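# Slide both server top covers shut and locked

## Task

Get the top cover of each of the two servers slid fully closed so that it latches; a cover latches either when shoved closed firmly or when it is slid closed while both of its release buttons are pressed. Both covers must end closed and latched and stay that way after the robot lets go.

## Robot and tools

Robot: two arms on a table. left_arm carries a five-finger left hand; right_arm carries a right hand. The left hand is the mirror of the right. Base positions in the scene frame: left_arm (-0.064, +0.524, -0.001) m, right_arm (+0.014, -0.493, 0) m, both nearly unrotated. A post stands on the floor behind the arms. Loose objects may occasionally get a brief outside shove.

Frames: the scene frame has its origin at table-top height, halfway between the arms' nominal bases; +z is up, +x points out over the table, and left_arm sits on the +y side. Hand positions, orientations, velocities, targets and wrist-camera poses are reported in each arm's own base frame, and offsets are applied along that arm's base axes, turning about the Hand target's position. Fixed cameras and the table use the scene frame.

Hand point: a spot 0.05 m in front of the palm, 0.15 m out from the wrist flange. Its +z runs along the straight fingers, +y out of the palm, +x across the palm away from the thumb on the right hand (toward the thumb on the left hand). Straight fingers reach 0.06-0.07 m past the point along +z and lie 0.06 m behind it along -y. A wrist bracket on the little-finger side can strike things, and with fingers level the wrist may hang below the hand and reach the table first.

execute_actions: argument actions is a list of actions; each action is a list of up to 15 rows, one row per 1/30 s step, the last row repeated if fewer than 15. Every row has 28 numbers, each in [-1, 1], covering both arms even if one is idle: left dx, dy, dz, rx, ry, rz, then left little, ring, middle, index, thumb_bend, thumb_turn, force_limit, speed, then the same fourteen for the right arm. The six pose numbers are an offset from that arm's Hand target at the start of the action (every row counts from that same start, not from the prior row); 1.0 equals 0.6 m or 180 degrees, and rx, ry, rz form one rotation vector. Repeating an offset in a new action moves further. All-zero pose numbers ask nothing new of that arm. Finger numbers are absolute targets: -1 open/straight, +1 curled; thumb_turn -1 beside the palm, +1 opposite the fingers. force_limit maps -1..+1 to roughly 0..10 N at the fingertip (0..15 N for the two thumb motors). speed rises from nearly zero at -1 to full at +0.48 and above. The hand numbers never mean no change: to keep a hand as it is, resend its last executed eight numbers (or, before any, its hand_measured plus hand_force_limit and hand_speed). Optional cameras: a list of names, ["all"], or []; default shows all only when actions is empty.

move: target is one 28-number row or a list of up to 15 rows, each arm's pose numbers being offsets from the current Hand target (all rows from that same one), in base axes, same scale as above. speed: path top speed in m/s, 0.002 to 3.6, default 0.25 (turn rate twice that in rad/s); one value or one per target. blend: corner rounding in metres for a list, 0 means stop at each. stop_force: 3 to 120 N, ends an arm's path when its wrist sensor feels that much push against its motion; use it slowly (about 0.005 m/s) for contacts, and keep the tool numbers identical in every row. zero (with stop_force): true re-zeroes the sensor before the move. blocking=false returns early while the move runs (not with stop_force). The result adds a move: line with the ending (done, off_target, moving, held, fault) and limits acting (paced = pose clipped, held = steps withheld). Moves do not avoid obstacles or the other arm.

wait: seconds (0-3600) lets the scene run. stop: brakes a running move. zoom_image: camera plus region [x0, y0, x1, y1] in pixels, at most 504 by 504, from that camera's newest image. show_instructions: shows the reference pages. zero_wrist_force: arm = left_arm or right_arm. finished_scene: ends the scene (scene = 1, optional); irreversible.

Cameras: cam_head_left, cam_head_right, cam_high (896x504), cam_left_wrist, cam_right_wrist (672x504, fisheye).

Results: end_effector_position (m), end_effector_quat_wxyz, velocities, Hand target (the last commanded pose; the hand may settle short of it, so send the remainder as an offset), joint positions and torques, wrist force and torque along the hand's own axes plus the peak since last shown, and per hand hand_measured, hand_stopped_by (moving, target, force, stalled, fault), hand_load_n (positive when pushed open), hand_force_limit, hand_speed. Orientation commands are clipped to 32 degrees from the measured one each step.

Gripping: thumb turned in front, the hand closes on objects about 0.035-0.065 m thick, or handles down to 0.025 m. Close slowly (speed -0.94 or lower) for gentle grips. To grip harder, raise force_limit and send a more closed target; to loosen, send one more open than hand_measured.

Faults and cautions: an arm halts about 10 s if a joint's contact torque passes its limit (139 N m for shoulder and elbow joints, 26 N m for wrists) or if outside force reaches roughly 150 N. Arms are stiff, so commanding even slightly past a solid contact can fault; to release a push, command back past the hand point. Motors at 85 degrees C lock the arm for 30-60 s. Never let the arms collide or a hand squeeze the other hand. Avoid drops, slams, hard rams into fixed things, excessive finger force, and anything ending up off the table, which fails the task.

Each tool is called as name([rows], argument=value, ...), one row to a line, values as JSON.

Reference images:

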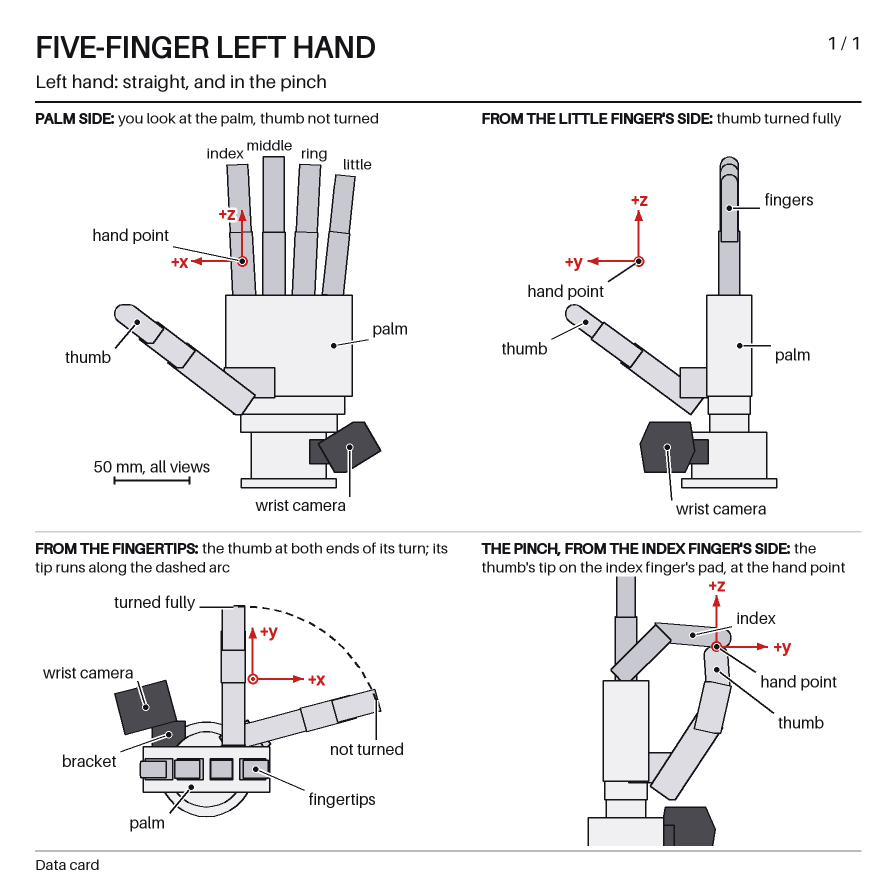

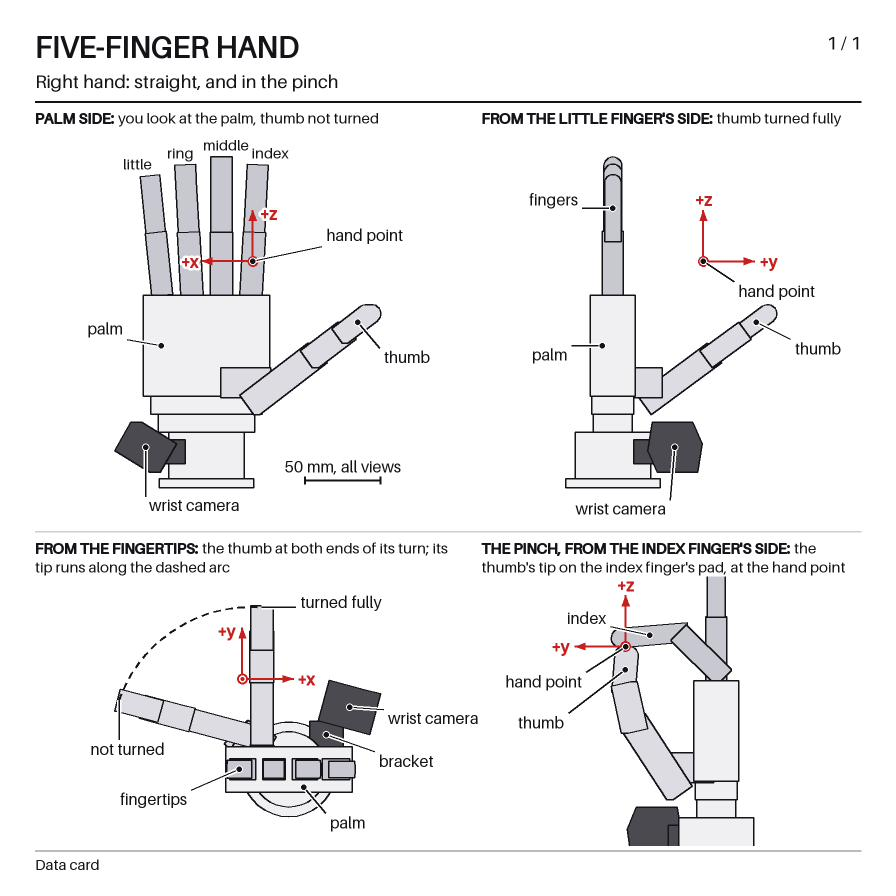

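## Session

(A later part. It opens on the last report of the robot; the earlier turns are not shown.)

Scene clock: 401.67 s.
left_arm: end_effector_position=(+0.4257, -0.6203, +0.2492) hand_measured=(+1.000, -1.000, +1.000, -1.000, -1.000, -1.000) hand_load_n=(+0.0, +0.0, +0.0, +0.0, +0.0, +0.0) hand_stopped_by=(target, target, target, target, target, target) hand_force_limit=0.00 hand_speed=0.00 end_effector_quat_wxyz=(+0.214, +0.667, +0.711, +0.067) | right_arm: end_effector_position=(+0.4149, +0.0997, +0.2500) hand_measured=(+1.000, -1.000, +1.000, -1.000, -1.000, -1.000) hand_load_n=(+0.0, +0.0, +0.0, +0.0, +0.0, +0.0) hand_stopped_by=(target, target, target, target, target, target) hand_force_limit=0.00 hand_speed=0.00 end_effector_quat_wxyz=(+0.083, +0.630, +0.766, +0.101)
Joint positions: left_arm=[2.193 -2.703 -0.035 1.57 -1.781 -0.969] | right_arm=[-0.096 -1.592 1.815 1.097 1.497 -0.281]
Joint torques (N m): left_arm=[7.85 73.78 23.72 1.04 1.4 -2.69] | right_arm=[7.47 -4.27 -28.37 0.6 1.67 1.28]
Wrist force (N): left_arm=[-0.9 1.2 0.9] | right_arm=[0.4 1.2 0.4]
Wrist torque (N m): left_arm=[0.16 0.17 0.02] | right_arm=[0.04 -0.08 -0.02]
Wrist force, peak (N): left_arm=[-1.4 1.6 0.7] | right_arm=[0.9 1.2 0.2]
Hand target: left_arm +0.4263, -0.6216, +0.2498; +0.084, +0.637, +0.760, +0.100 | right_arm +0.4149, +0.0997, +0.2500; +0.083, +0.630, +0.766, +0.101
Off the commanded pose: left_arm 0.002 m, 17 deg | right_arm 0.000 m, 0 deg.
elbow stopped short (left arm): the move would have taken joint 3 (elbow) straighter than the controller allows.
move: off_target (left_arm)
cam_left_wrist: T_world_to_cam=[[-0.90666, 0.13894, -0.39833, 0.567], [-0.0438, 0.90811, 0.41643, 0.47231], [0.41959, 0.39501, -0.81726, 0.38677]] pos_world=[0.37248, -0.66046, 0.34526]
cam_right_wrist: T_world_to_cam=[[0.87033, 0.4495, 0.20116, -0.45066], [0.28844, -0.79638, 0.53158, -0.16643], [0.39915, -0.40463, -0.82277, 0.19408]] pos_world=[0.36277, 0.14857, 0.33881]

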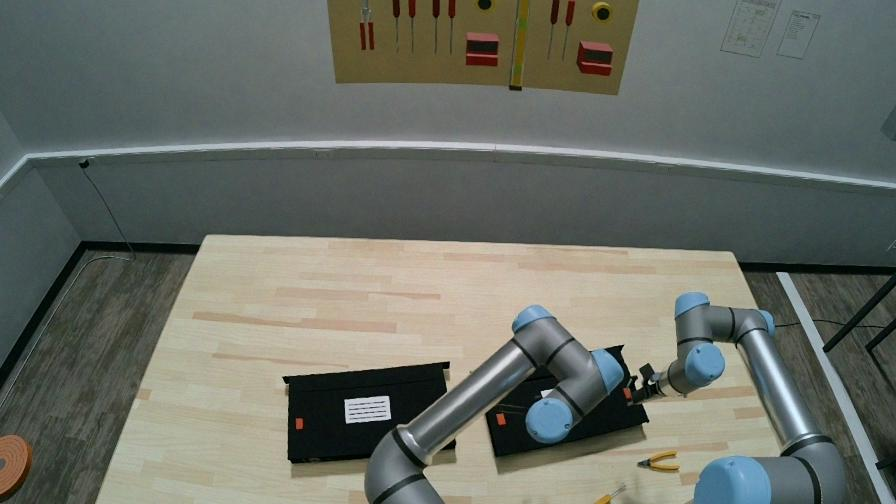

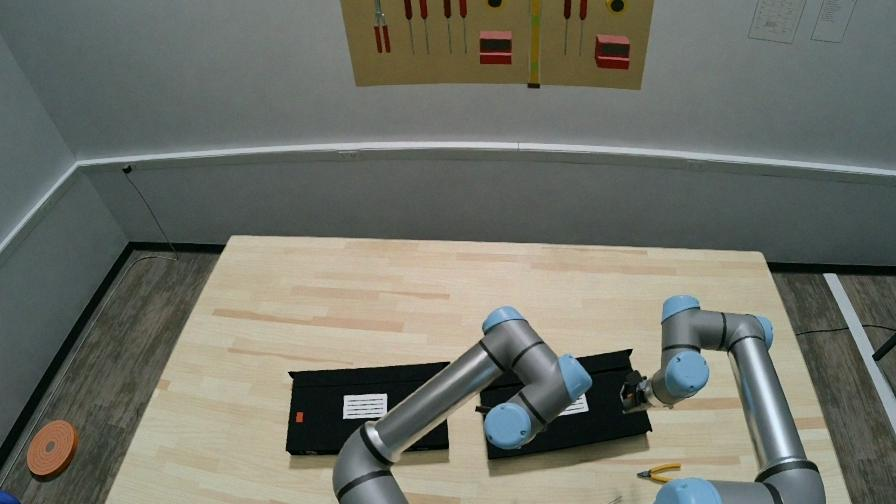

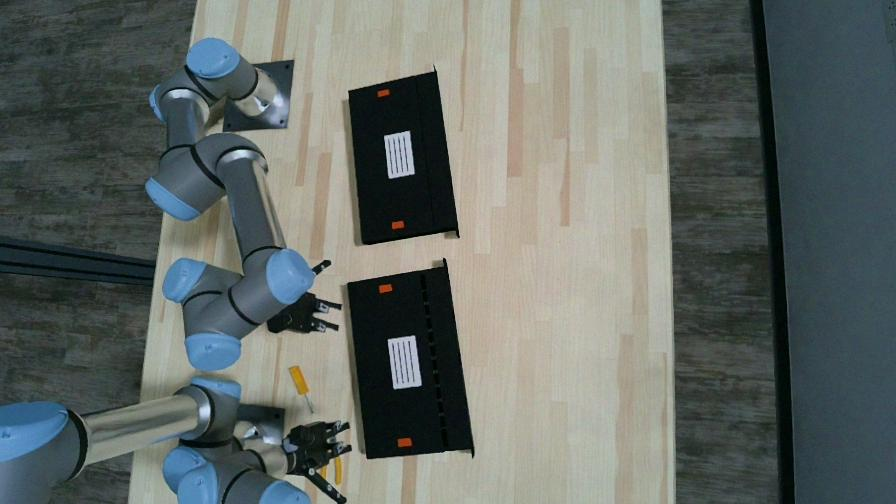

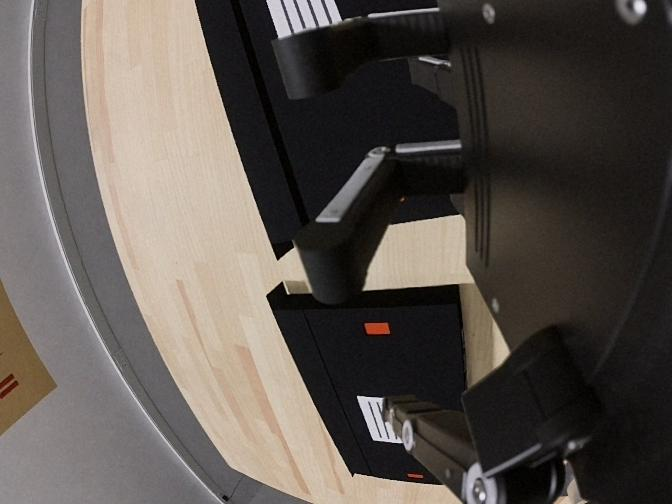

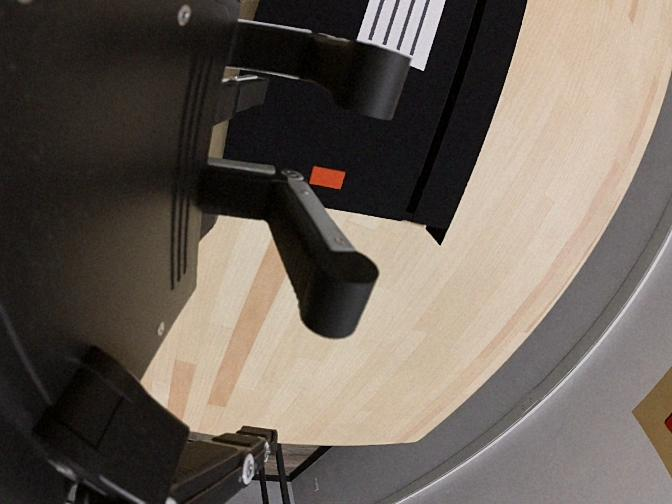

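execute_actions(actions=[])

Scene clock: 414.20 s.
left_arm: end_effector_position=(+0.4257, -0.6203, +0.2492) hand_measured=(+1.000, -1.000, +1.000, -1.000, -1.000, -1.000) hand_load_n=(+0.0, +0.0, +0.0, +0.0, +0.0, -0.5) hand_stopped_by=(target, target, target, target, target, target) hand_force_limit=0.00 hand_speed=0.00 end_effector_quat_wxyz=(+0.214, +0.667, +0.711, +0.067) | right_arm: end_effector_position=(+0.4149, +0.0997, +0.2500) hand_measured=(+1.000, -1.000, +1.000, -1.000, -1.000, -1.000) hand_load_n=(+0.5, +0.0, +0.0, +0.0, +0.0, +0.0) hand_stopped_by=(target, target, target, target, target, target) hand_force_limit=0.00 hand_speed=0.00 end_effector_quat_wxyz=(+0.083, +0.630, +0.766, +0.101)
Joint positions: left_arm=[2.193 -2.703 -0.035 1.57 -1.781 -0.969] | right_arm=[-0.096 -1.592 1.815 1.097 1.497 -0.281]
Joint velocities: within noise
Joint torques (N m): left_arm=[7.86 73.27 23.51 1.02 1.28 -2.53] | right_arm=[9.51 -4.94 -29.18 0.6 1.81 1.72]
Motor temperatures (°C): left_arm=[27 29 23 34 29 35] | right_arm=[23 26 26 34 32 32]
Wrist force (N): left_arm=[-0.8 1.2 0.9] | right_arm=[0.6 1.1 0.0]
Wrist torque (N m): left_arm=[0.16 0.17 0.02] | right_arm=[0.06 -0.10 -0.01]
Wrist force, peak (N): left_arm=[-1.1 1.7 0.9] | right_arm=[0.6 1.3 0.3]
Hand target: left_arm +0.4263, -0.6216, +0.2498; +0.084, +0.637, +0.760, +0.100 | right_arm +0.4149, +0.0997, +0.2500; +0.083, +0.630, +0.766, +0.101
Off the commanded pose: left_arm 0.002 m, 17 deg | right_arm 0.000 m, 0 deg.
camera_calibration:
cam_left_wrist: T_world_to_cam=[[-0.9067, 0.13867, -0.39832, 0.56693], [-0.04399, 0.90816, 0.41631, 0.47246], [0.41947, 0.39499, -0.81733, 0.38678]] pos_world=[0.37258, -0.66046, 0.34526]
cam_right_wrist: T_world_to_cam=[[0.87041, 0.44936, 0.20116, -0.45067], [0.28834, -0.79645, 0.53153, -0.16636], [0.39906, -0.40464, -0.82281, 0.19413]] pos_world=[0.36277, 0.14857, 0.33881]

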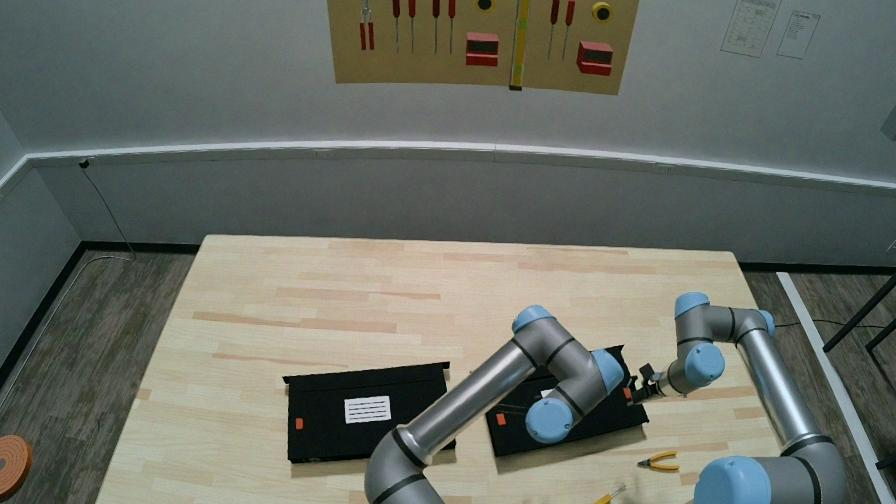

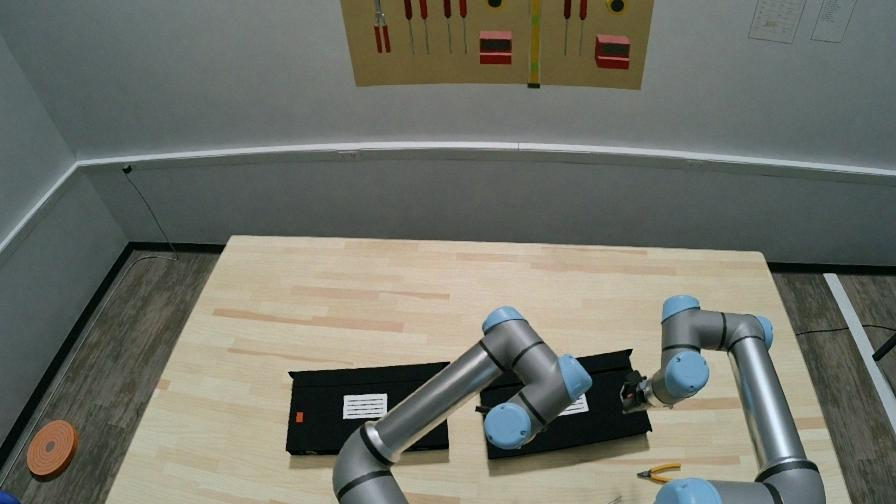

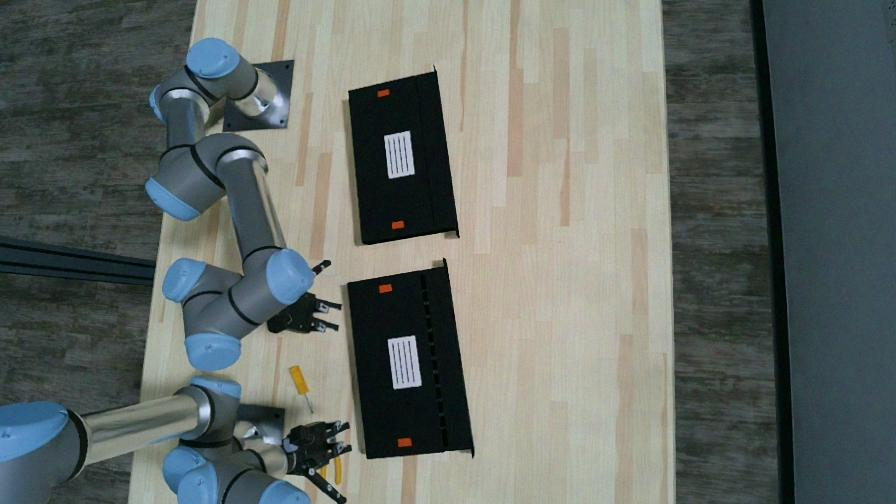

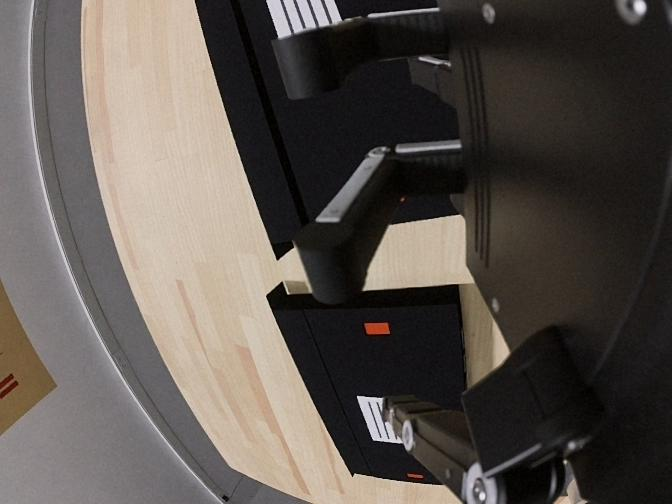

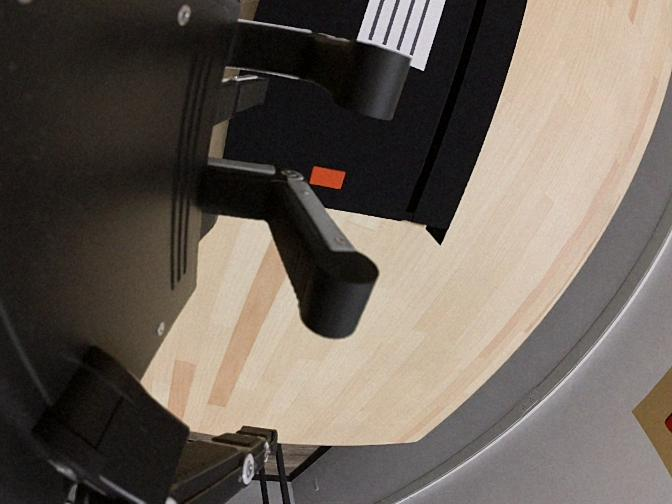

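move([
  [-0.1105,0.3693,0,0,0,0,1,-1,1,-1,-1,-1,0,0,0,0,0,0,0,0,1,-1,1,-1,-1,-1,0,0],
  [-0.1105,0.3693,0,0,0,0,1,-1,1,-1,-1,-1,0,0,-0.0418,0.2135,-0.05,0,0,0,1,-1,1,-1,-1,-1,0,0],
], speed=0.15, cameras=["cam_high"])

Scene clock: 422.97 s.
left_arm: end_effector_position=(+0.3600, -0.4000, +0.2498) hand_measured=(+1.000, -1.000, +1.000, -1.000, -1.000, -1.000) hand_load_n=(+0.0, +0.0, +0.0, +0.0, +0.0, +0.0) hand_stopped_by=(target, target, target, target, target, target) hand_force_limit=0.00 hand_speed=0.00 end_effector_quat_wxyz=(+0.084, +0.637, +0.760, +0.100) | right_arm: end_effector_position=(+0.3898, +0.2277, +0.2200) hand_measured=(+1.000, -1.000, +1.000, -1.000, -1.000, -1.000) hand_load_n=(+0.0, +0.0, +0.0, +0.0, +0.0, +0.0) hand_stopped_by=(target, target, target, target, target, target) hand_force_limit=0.00 hand_speed=0.00 end_effector_quat_wxyz=(+0.083, +0.630, +0.766, +0.101)
Joint positions: left_arm=[2.329 -2.075 -1.18 1.83 -1.789 -0.972] | right_arm=[0.339 -1.46 1.753 1.019 1.608 0.14]
Joint torques (N m): left_arm=[8.39 54.78 11.34 0.54 -1.73 1.76] | right_arm=[8.62 -9.8 -27.94 0.61 1.95 1.64]
Wrist force (N): left_arm=[-1.1 1.6 0.7] | right_arm=[0.7 0.8 0.3]
Wrist torque (N m): left_arm=[0.28 0.21 -0.09] | right_arm=[0.00 -0.13 -0.01]
Wrist force, peak (N): left_arm=[-1.3 1.5 1.1] | right_arm=[1.4 0.8 0.2]
Hand target: left_arm +0.3600, -0.4000, +0.2498; +0.084, +0.637, +0.760, +0.100 | right_arm +0.3898, +0.2278, +0.2200; +0.083, +0.630, +0.766, +0.101
Off the commanded pose: left_arm 0.000 m, 0 deg | right_arm 0.000 m, 0 deg.
move: done

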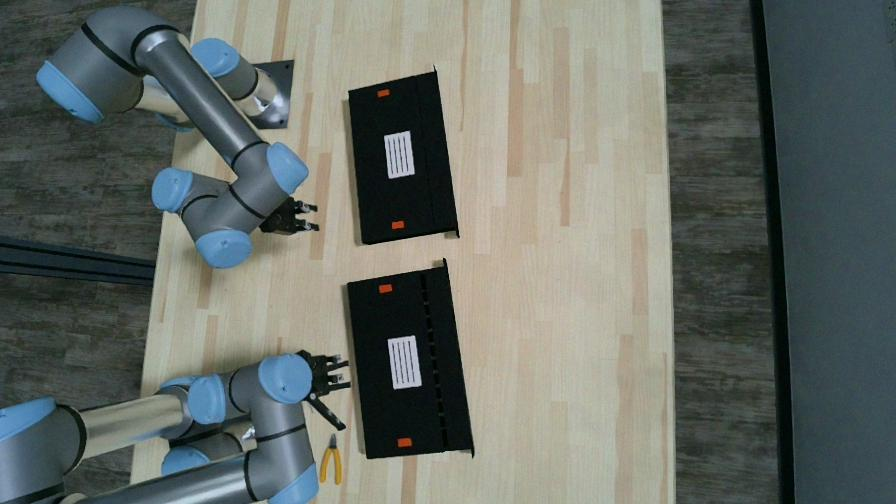

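move([
  [0,0,0,0,0,0,1,-1,1,-1,-1,-1,0,0,0,0,-0.125,0,0,0,1,-1,1,-1,-1,-1,0,0],
], speed=0.1)

move([
  [0,0,0,0,0,0,1,-1,1,-1,-1,-1,0,0,0,0,-0.05,0,0,0,1,-1,1,-1,-1,-1,0,0],
], speed=0.006, stop_force=3, cameras=["cam_right_wrist", "cam_high"])

Scene clock: 427.23 s.
left_arm: end_effector_position=(+0.3600, -0.4000, +0.2498) hand_measured=(+1.000, -1.000, +1.000, -1.000, -1.000, -1.000) hand_load_n=(+0.0, +0.0, +0.0, +0.0, +0.0, +0.0) hand_stopped_by=(target, target, target, target, target, target) hand_force_limit=0.00 hand_speed=0.00 end_effector_quat_wxyz=(+0.084, +0.637, +0.760, +0.100) | right_arm: end_effector_position=(+0.3898, +0.2278, +0.1451) hand_measured=(+1.000, -1.000, +1.000, -1.000, -1.000, -1.000) hand_load_n=(+0.0, +0.0, +0.0, +0.0, +0.0, +0.0) hand_stopped_by=(target, target, target, target, target, target) hand_force_limit=0.00 hand_speed=0.00 end_effector_quat_wxyz=(+0.083, +0.630, +0.766, +0.101)
Joint positions: left_arm=[2.329 -2.075 -1.18 1.83 -1.789 -0.972] | right_arm=[0.339 -1.391 1.879 0.824 1.608 0.14]
Joint torques (N m): left_arm=[8.67 54.69 11.04 0.63 -0.7 1.84] | right_arm=[4.43 -11.51 -4.9 0.44 1.54 -1.23]
Wrist force (N): left_arm=[-1.1 1.3 0.6] | right_arm=[0.5 1.1 0.0]
Wrist torque (N m): left_arm=[0.24 0.20 -0.08] | right_arm=[0.06 -0.09 -0.01]
Wrist force, peak (N): left_arm=[-1.3 1.6 0.8] | right_arm=[0.6 1.3 -0.7]
Hand target: left_arm +0.3600, -0.4000, +0.2498; +0.084, +0.637, +0.760, +0.100 | right_arm +0.3898, +0.2278, +0.1450; +0.083, +0.630, +0.766, +0.101
Off the commanded pose: left_arm 0.000 m, 0 deg | right_arm 0.000 m, 0 deg.
move: done

Scene clock: 431.73 s.
left_arm: end_effector_position=(+0.3600, -0.4000, +0.2498) hand_measured=(+1.000, -1.000, +1.000, -1.000, -1.000, -1.000) hand_load_n=(+0.0, +0.0, +0.0, +0.0, +0.0, +0.0) hand_stopped_by=(target, target, target, target, target, target) hand_force_limit=0.00 hand_speed=0.00 end_effector_quat_wxyz=(+0.084, +0.637, +0.760, +0.100) | right_arm: end_effector_position=(+0.3898, +0.2278, +0.1253) hand_measured=(+1.000, -1.000, +1.000, -1.000, -1.000, -1.000) hand_load_n=(+0.5, +0.0, +0.0, +0.5, +0.0, +0.0) hand_stopped_by=(target, target, target, target, target, target) hand_force_limit=0.00 hand_speed=0.00 end_effector_quat_wxyz=(+0.083, +0.630, +0.766, +0.101)
Joint positions: left_arm=[2.329 -2.075 -1.18 1.83 -1.789 -0.972] | right_arm=[0.339 -1.366 1.907 0.772 1.608 0.14]
Joint torques (N m): left_arm=[8.65 54.2 11.71 0.67 0.17 1.76] | right_arm=[3.48 -35.94 -26.03 2.57 1.62 -1.45]
Wrist force (N): left_arm=[-1.2 1.4 0.3] | right_arm=[0.5 1.1 -4.3]
Wrist torque (N m): left_arm=[0.27 0.20 -0.08] | right_arm=[0.30 0.04 -0.01]
Wrist force, peak (N): left_arm=[-1.5 1.6 0.7] | right_arm=[0.4 1.5 -10.1]
Hand target: left_arm +0.3600, -0.4000, +0.2498; +0.084, +0.637, +0.760, +0.100 | right_arm +0.3898, +0.2278, +0.1253; +0.083, +0.630, +0.766, +0.101 (not the last commanded pose)
Off the commanded pose: left_arm 0.000 m, 0 deg | right_arm 0.010 m, 0 deg.
move: contact (right_arm)
cam_right_wrist: T_world_to_cam=[[0.87041, 0.44936, 0.20116, -0.4613], [0.28834, -0.79645, 0.53153, 0.00918], [0.39906, -0.40464, -0.82281, 0.15337]] pos_world=[0.33767, 0.27667, 0.21411]
Images, in order (width x height): cam_high 896x504, cam_right_wrist 672x504.

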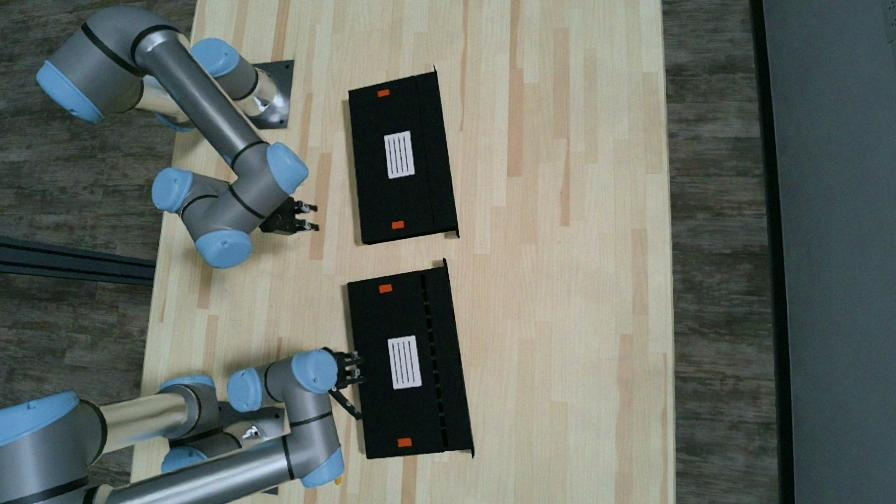

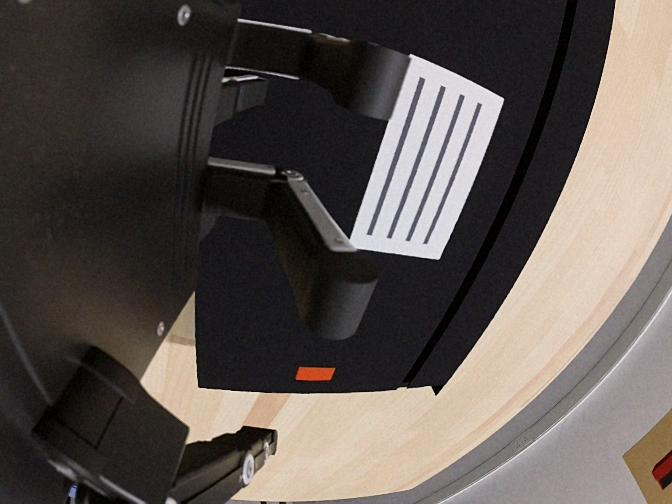

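move([
  [0,0,0,0,0,0,1,-1,1,-1,-1,-1,0,0,0,0,0.0178,0,0,0,1,-1,1,-1,-1,-1,0,0],
  [0,0,0,0,0,0,1,-1,1,-1,-1,-1,0,0,-0.0737,-0.0145,0.0178,0,0,0,1,-1,1,-1,-1,-1,0,0],
  [0,0,0,0,0,0,1,-1,1,-1,-1,-1,0,0,-0.0737,-0.0145,-0.008,0,0,0,1,-1,1,-1,-1,-1,0,0],
], speed=0.06, cameras=["cam_right_wrist", "cam_high"])

Scene clock: 438.53 s.
left_arm: end_effector_position=(+0.3600, -0.4000, +0.2498) hand_measured=(+1.000, -1.000, +1.000, -1.000, -1.000, -1.000) hand_load_n=(+0.5, +0.0, +0.0, +0.0, +0.0, +0.0) hand_stopped_by=(target, target, target, target, target, target) hand_force_limit=0.00 hand_speed=0.00 end_effector_quat_wxyz=(+0.084, +0.637, +0.760, +0.100) | right_arm: end_effector_position=(+0.3456, +0.2191, +0.1205) hand_measured=(+1.000, -1.000, +1.000, -1.000, -1.000, -1.000) hand_load_n=(+0.0, +0.0, +0.0, +0.0, +0.0, +0.0) hand_stopped_by=(target, target, target, target, target, target) hand_force_limit=0.00 hand_speed=0.00 end_effector_quat_wxyz=(+0.083, +0.630, +0.766, +0.101)
Joint positions: left_arm=[2.329 -2.075 -1.18 1.83 -1.789 -0.972] | right_arm=[0.362 -1.45 2.021 0.741 1.614 0.162]
Joint torques (N m): left_arm=[8.16 54.99 11.94 0.55 0.84 1.49] | right_arm=[9.68 -7.47 -5.43 0.66 1.95 1.4]
Wrist force (N): left_arm=[-1.0 1.4 0.6] | right_arm=[0.2 1.0 0.2]
Wrist torque (N m): left_arm=[0.26 0.19 -0.07] | right_arm=[0.04 -0.06 -0.03]
Wrist force, peak (N): left_arm=[-1.2 1.6 0.8] | right_arm=[0.8 1.2 -4.8]
Hand target: left_arm +0.3600, -0.4000, +0.2498; +0.084, +0.637, +0.760, +0.100 | right_arm +0.3456, +0.2191, +0.1205; +0.083, +0.630, +0.766, +0.101
Off the commanded pose: left_arm 0.000 m, 0 deg | right_arm 0.000 m, 0 deg.
move: done
cam_right_wrist: T_world_to_cam=[[0.87041, 0.44936, 0.20116, -0.41797], [0.28834, -0.79645, 0.53153, 0.0175], [0.39906, -0.40464, -0.82281, 0.16362]] pos_world=[0.29347, 0.26797, 0.20941]
Images, in order (width x height): cam_high 896x504, cam_right_wrist 672x504.

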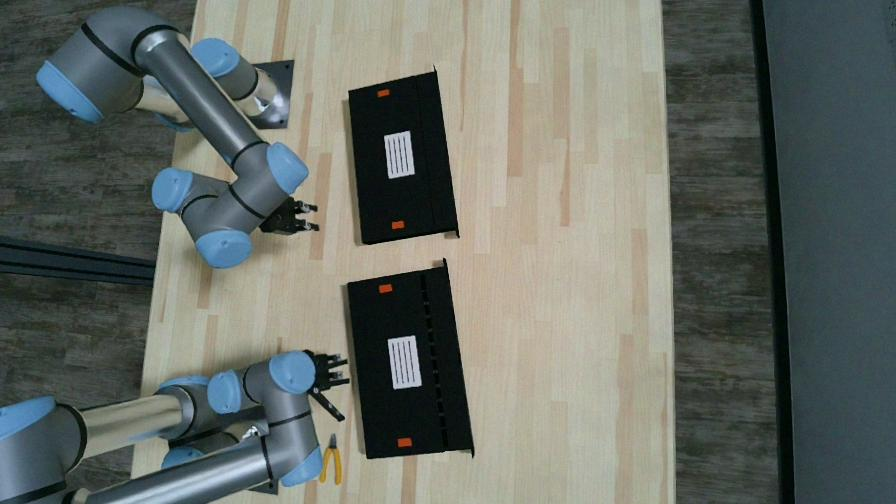

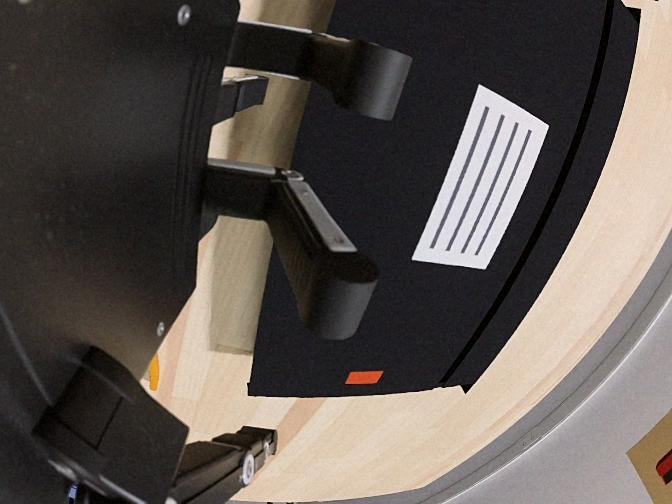

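move([
  [0,0,0,0,0,0,1,-1,1,-1,-1,-1,0,0,0.0491,0.0096,0,0,0,0,1,-1,1,-1,-1,-1,0,0],
], speed=0.005, stop_force=8, cameras=["cam_right_wrist", "cam_high"])

Scene clock: 446.40 s.
left_arm: end_effector_position=(+0.3600, -0.4000, +0.2498) hand_measured=(+1.000, -1.000, +1.000, -1.000, -1.000, -1.000) hand_load_n=(+0.0, +0.0, +0.0, +0.0, +0.0, +0.0) hand_stopped_by=(target, target, target, target, target, target) hand_force_limit=0.00 hand_speed=0.00 end_effector_quat_wxyz=(+0.084, +0.637, +0.760, +0.100) | right_arm: end_effector_position=(+0.3687, +0.2236, +0.1205) hand_measured=(+1.000, -1.000, +1.000, -1.000, -1.000, -1.000) hand_load_n=(+0.0, +0.5, +0.0, +0.0, +0.0, +0.0) hand_stopped_by=(target, target, target, target, target, target) hand_force_limit=0.00 hand_speed=0.00 end_effector_quat_wxyz=(+0.083, +0.630, +0.766, +0.101)
Joint positions: left_arm=[2.329 -2.075 -1.18 1.83 -1.789 -0.972] | right_arm=[0.349 -1.403 1.966 0.749 1.611 0.15]
Joint torques (N m): left_arm=[8.14 54.43 11.18 0.47 0.82 1.41] | right_arm=[6.04 -34.97 -7.22 -0.63 0.69 1.53]
Wrist force (N): left_arm=[-1.1 1.5 0.5] | right_arm=[1.3 -4.8 -2.9]
Wrist torque (N m): left_arm=[0.27 0.20 -0.08] | right_arm=[0.25 -0.02 -0.10]
Wrist force, peak (N): left_arm=[-1.3 1.7 0.7] | right_arm=[0.7 -7.9 -3.8]
Hand target: left_arm +0.3600, -0.4000, +0.2498; +0.084, +0.637, +0.760, +0.100 | right_arm +0.3687, +0.2236, +0.1205; +0.083, +0.630, +0.766, +0.101 (not the last commanded pose)
Off the commanded pose: left_arm 0.000 m, 0 deg | right_arm 0.006 m, 0 deg.
move: contact (right_arm)
cam_right_wrist: T_world_to_cam=[[0.87042, 0.44934, 0.20116, -0.44008], [0.28834, -0.79648, 0.53148, 0.01449], [0.39903, -0.40461, -0.82284, 0.15615]] pos_world=[0.31657, 0.27247, 0.20931]
Images, in order (width x height): cam_high 896x504, cam_right_wrist 672x504.

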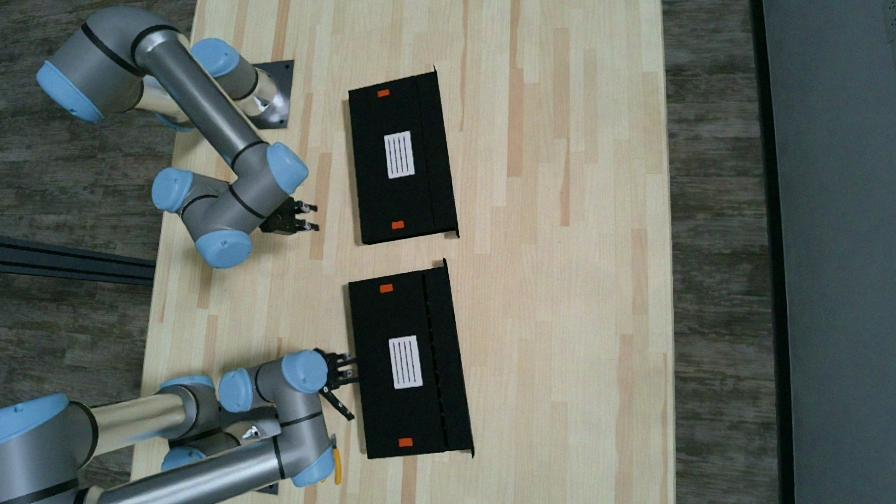

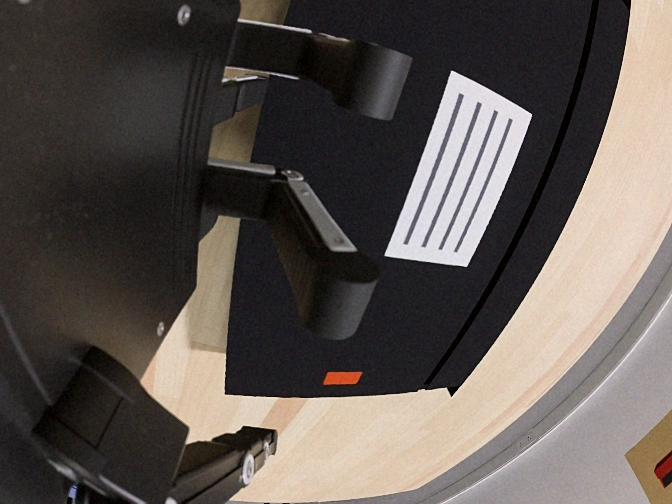

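zoom_image(camera="cam_high", region=[330, 250, 490, 470])

Scaled by 2.291 from the camera's image (finer frame: 1280x720).

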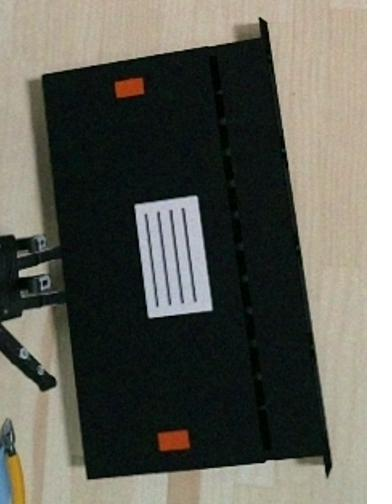

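move([
  [0,0,0,0,0,0,1,-1,1,-1,-1,-1,0,0,0.0491,0.0096,0,0,0,0,1,-1,1,-1,-1,-1,0,0],
], speed=0.005, stop_force=18, zero=false, cameras=["cam_right_wrist", "cam_high"])

zoom_image(camera="cam_high", region=[330, 250, 490, 470])

Scene clock: 450.67 s.
left_arm: end_effector_position=(+0.3600, -0.4000, +0.2498) hand_measured=(+1.000, -1.000, +1.000, -1.000, -1.000, -1.000) hand_load_n=(+0.0, +0.0, +0.0, +0.0, +0.0, +0.0) hand_stopped_by=(target, target, target, target, target, target) hand_force_limit=0.00 hand_speed=0.00 end_effector_quat_wxyz=(+0.084, +0.637, +0.760, +0.100) | right_arm: end_effector_position=(+0.3693, +0.2238, +0.1205) hand_measured=(+1.000, -1.000, +1.000, -1.000, -1.000, -1.000) hand_load_n=(+0.5, +0.5, +0.0, +0.5, +0.0, +0.0) hand_stopped_by=(target, target, target, target, target, target) hand_force_limit=0.00 hand_speed=0.00 end_effector_quat_wxyz=(+0.083, +0.630, +0.766, +0.101)
Joint positions: left_arm=[2.329 -2.075 -1.18 1.83 -1.789 -0.972] | right_arm=[0.349 -1.401 1.964 0.749 1.611 0.149]
Joint torques (N m): left_arm=[7.8 54.36 11.46 0.47 0.89 1.3] | right_arm=[5.6 -35.03 -11.38 -2.94 -0.8 1.68]
Wrist force (N): left_arm=[-1.0 1.3 0.6] | right_arm=[0.7 -15.6 -8.1]
Wrist torque (N m): left_arm=[0.24 0.18 -0.07] | right_arm=[0.74 0.16 -0.44]
Wrist force, peak (N): left_arm=[-1.2 1.6 0.9] | right_arm=[0.2 -19.2 -9.9]
Hand target: left_arm +0.3600, -0.4000, +0.2498; +0.084, +0.637, +0.760, +0.100 | right_arm +0.3693, +0.2238, +0.1205; +0.083, +0.630, +0.766, +0.101 (not the last commanded pose)
Off the commanded pose: left_arm 0.000 m, 0 deg | right_arm 0.029 m, 0 deg.
move: contact (right_arm)
cam_right_wrist: T_world_to_cam=[[0.87043, 0.4494, 0.20097, -0.44067], [0.28845, -0.79639, 0.53155, 0.0144], [0.39893, -0.40471, -0.82284, 0.15605]] pos_world=[0.31717, 0.27267, 0.20931]
Images, in order (width x height): cam_high 896x504, cam_right_wrist 672x504.

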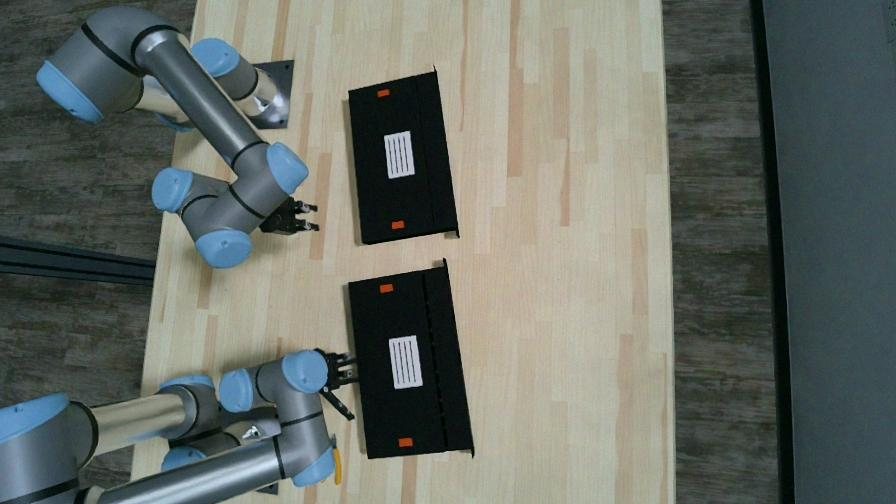

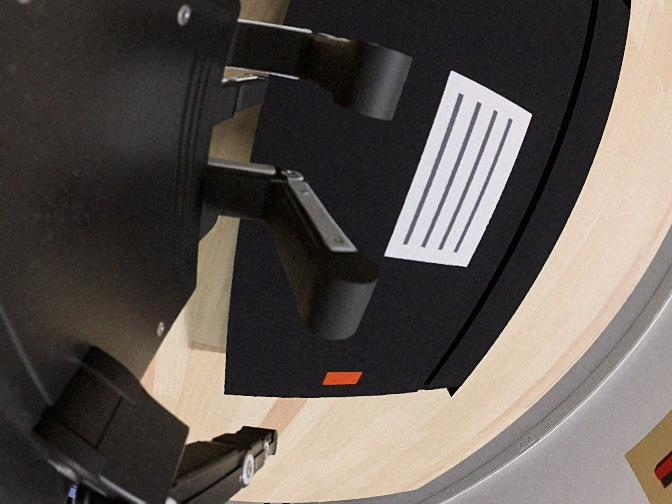

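Scaled by 2.291 from the camera's image (finer frame: 1280x720).

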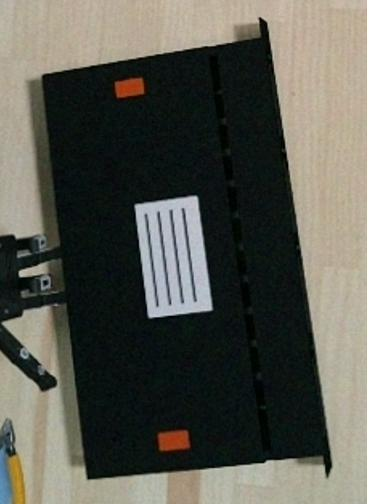

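move([
  [0,0,0,0,0,0,1,-1,1,-1,-1,-1,0,0,0.0491,0.0096,0,0,0,0,1,-1,1,-1,-1,-1,0,0],
], speed=0.005, stop_force=30, zero=false, cameras=["cam_right_wrist", "cam_high"])

zoom_image(camera="cam_high", region=[330, 250, 490, 470])

Scene clock: 456.00 s.
left_arm: end_effector_position=(+0.3600, -0.4000, +0.2498) hand_measured=(+1.000, -1.000, +1.000, -1.000, -1.000, -1.000) hand_load_n=(+0.0, -0.5, +0.0, +0.0, +0.0, +0.0) hand_stopped_by=(target, target, target, target, target, target) hand_force_limit=0.00 hand_speed=0.00 end_effector_quat_wxyz=(+0.084, +0.637, +0.760, +0.100) | right_arm: end_effector_position=(+0.3700, +0.2239, +0.1205) hand_measured=(+1.000, -1.000, +1.000, -1.000, -1.000, -1.000) hand_load_n=(+0.0, +0.5, +0.0, +0.0, +0.0, +0.0) hand_stopped_by=(target, target, target, target, target, target) hand_force_limit=0.00 hand_speed=0.00 end_effector_quat_wxyz=(+0.083, +0.630, +0.766, +0.101)
Joint positions: left_arm=[2.329 -2.075 -1.18 1.83 -1.789 -0.972] | right_arm=[0.349 -1.4 1.962 0.75 1.611 0.149]
Joint torques (N m): left_arm=[7.93 53.78 11.48 0.53 0.89 1.23] | right_arm=[4.34 -35.86 -15.55 -5.28 2.1 1.48]
Wrist force (N): left_arm=[-0.9 1.4 0.6] | right_arm=[0.0 -21.6 -11.6]
Wrist torque (N m): left_arm=[0.26 0.17 -0.07] | right_arm=[1.17 0.28 -0.61]
Wrist force, peak (N): left_arm=[-1.4 1.7 0.5] | right_arm=[-0.4 -27.0 -13.7]
Hand target: left_arm +0.3600, -0.4000, +0.2498; +0.084, +0.637, +0.760, +0.100 | right_arm +0.3700, +0.2239, +0.1205; +0.083, +0.630, +0.766, +0.101 (not the last commanded pose)
Off the commanded pose: left_arm 0.000 m, 0 deg | right_arm 0.029 m, 0 deg.
move: contact (right_arm)
cam_right_wrist: T_world_to_cam=[[0.87041, 0.44954, 0.20073, -0.44144], [0.28864, -0.79627, 0.53165, 0.01422], [0.39883, -0.40481, -0.82284, 0.15587]] pos_world=[0.31797, 0.27287, 0.20931]
Images, in order (width x height): cam_high 896x504, cam_right_wrist 672x504.

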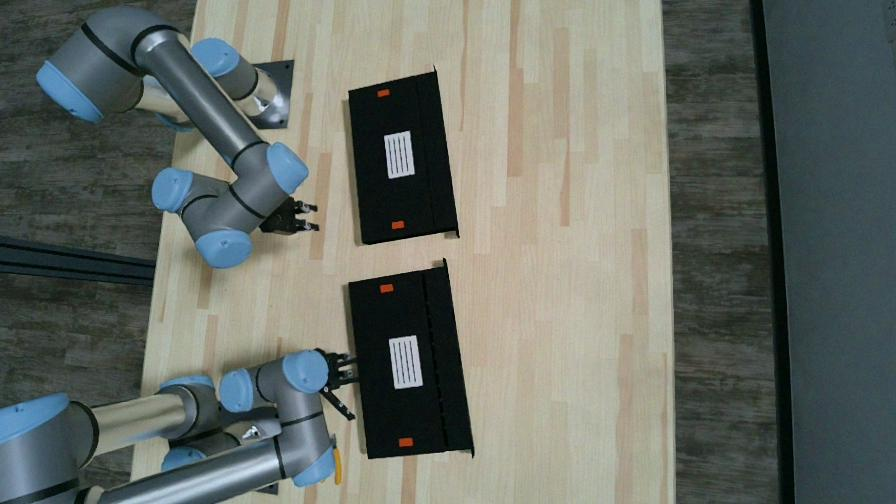

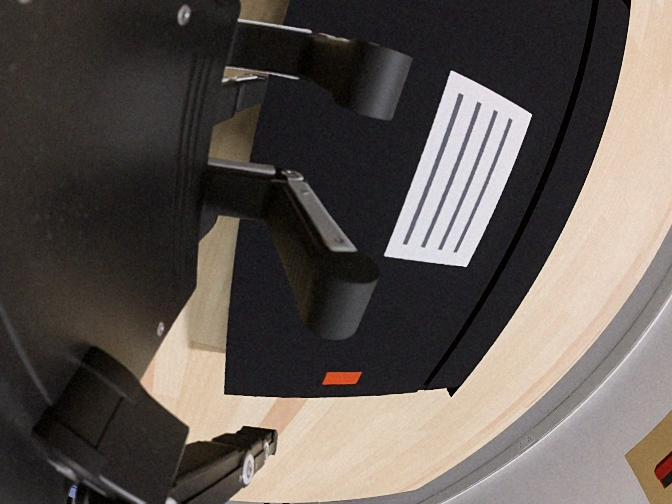

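Scaled by 2.291 from the camera's image (finer frame: 1280x720).

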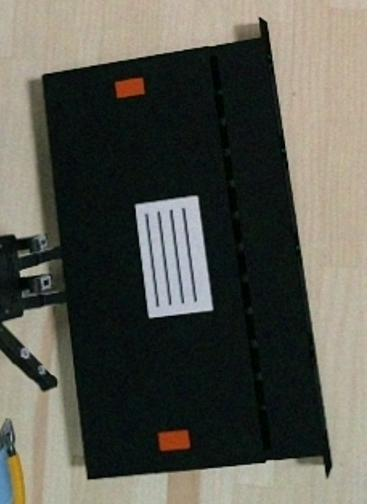

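move([
  [0,0,0,0,0,0,1,-1,1,-1,-1,-1,0,0,-0.0196,-0.0039,0,0,0,0,1,-1,1,-1,-1,-1,0,0],
  [0,0,0,0,0,0,1,-1,1,-1,-1,-1,0,0,0.0224,-0.2174,0,0,0,0,1,-1,1,-1,-1,-1,0,0],
  [0.0447,-0.3812,-0.1163,0,0,0,1,-1,1,-1,-1,-1,0,0,0.0224,-0.2174,0,0,0,0,1,-1,1,-1,-1,-1,0,0],
], speed=0.12, cameras=["cam_left_wrist", "cam_high"])

Scene clock: 473.90 s.
left_arm: end_effector_position=(+0.3863, -0.6273, +0.1796) hand_measured=(+1.000, -1.000, +1.000, -1.000, -1.000, -1.000) hand_load_n=(+0.0, +0.0, +0.0, +0.0, +0.0, +0.0) hand_stopped_by=(target, target, target, target, target, target) hand_force_limit=0.00 hand_speed=0.00 end_effector_quat_wxyz=(+0.153, +0.656, +0.735, +0.075) | right_arm: end_effector_position=(+0.3835, +0.0935, +0.1205) hand_measured=(+1.000, -1.000, +1.000, -1.000, -1.000, -1.000) hand_load_n=(+0.0, +0.0, +0.0, +0.0, +0.0, +0.0) hand_stopped_by=(target, target, target, target, target, target) hand_force_limit=0.00 hand_speed=0.00 end_effector_quat_wxyz=(+0.083, +0.630, +0.766, +0.101)
Joint positions: left_arm=[2.138 -2.796 -0.035 1.521 -1.797 -1.087] | right_arm=[-0.133 -1.545 2.129 0.739 1.488 -0.318]
Joint torques (N m): left_arm=[-7.6 46.26 24.16 0.74 1.23 1.69] | right_arm=[-12.13 -27.69 -5.78 2.97 -2.01 -1.58]
Wrist force (N): left_arm=[-0.7 1.5 0.4] | right_arm=[0.5 1.1 0.3]
Wrist torque (N m): left_arm=[0.24 0.13 -0.07] | right_arm=[0.04 -0.09 0.05]
Wrist force, peak (N): left_arm=[-1.1 1.9 0.8] | right_arm=[0.0 -21.8 -11.9]
Hand target: left_arm +0.3868, -0.6287, +0.1800; +0.084, +0.637, +0.760, +0.100 | right_arm +0.3835, +0.0935, +0.1205; +0.083, +0.630, +0.766, +0.101
Off the commanded pose: left_arm 0.002 m, 9 deg | right_arm 0.000 m, 0 deg.
elbow stopped short (left arm): the move would have taken joint 3 (elbow) straighter than the controller allows.
move: off_target (left_arm)
cam_left_wrist: T_world_to_cam=[[-0.94402, 0.11335, -0.3098, 0.48706], [-0.05862, 0.86655, 0.49565, 0.47136], [0.32464, 0.48606, -0.81139, 0.44182]] pos_world=[0.344, -0.67841, 0.27575]
Images, in order (width x height): cam_high 896x504, cam_left_wrist 672x504.

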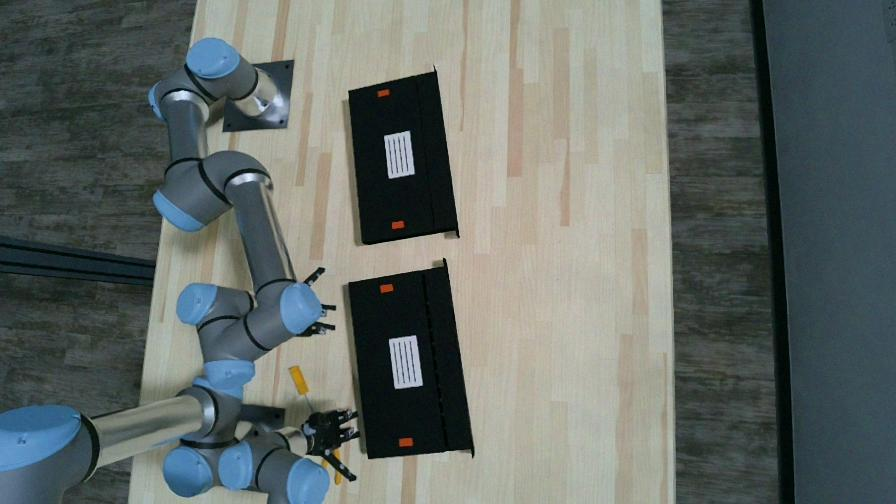

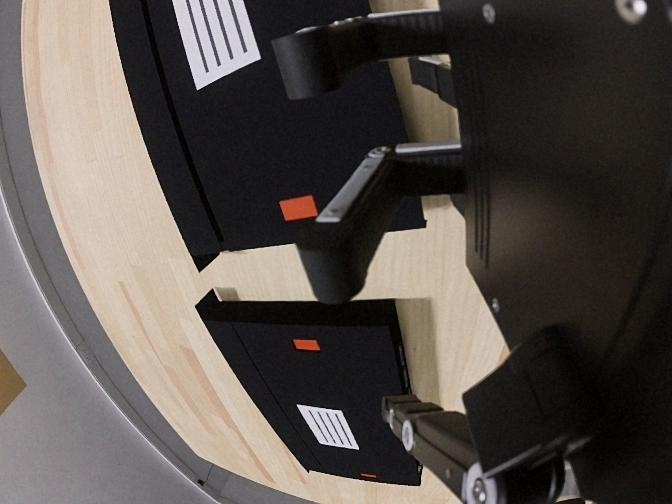

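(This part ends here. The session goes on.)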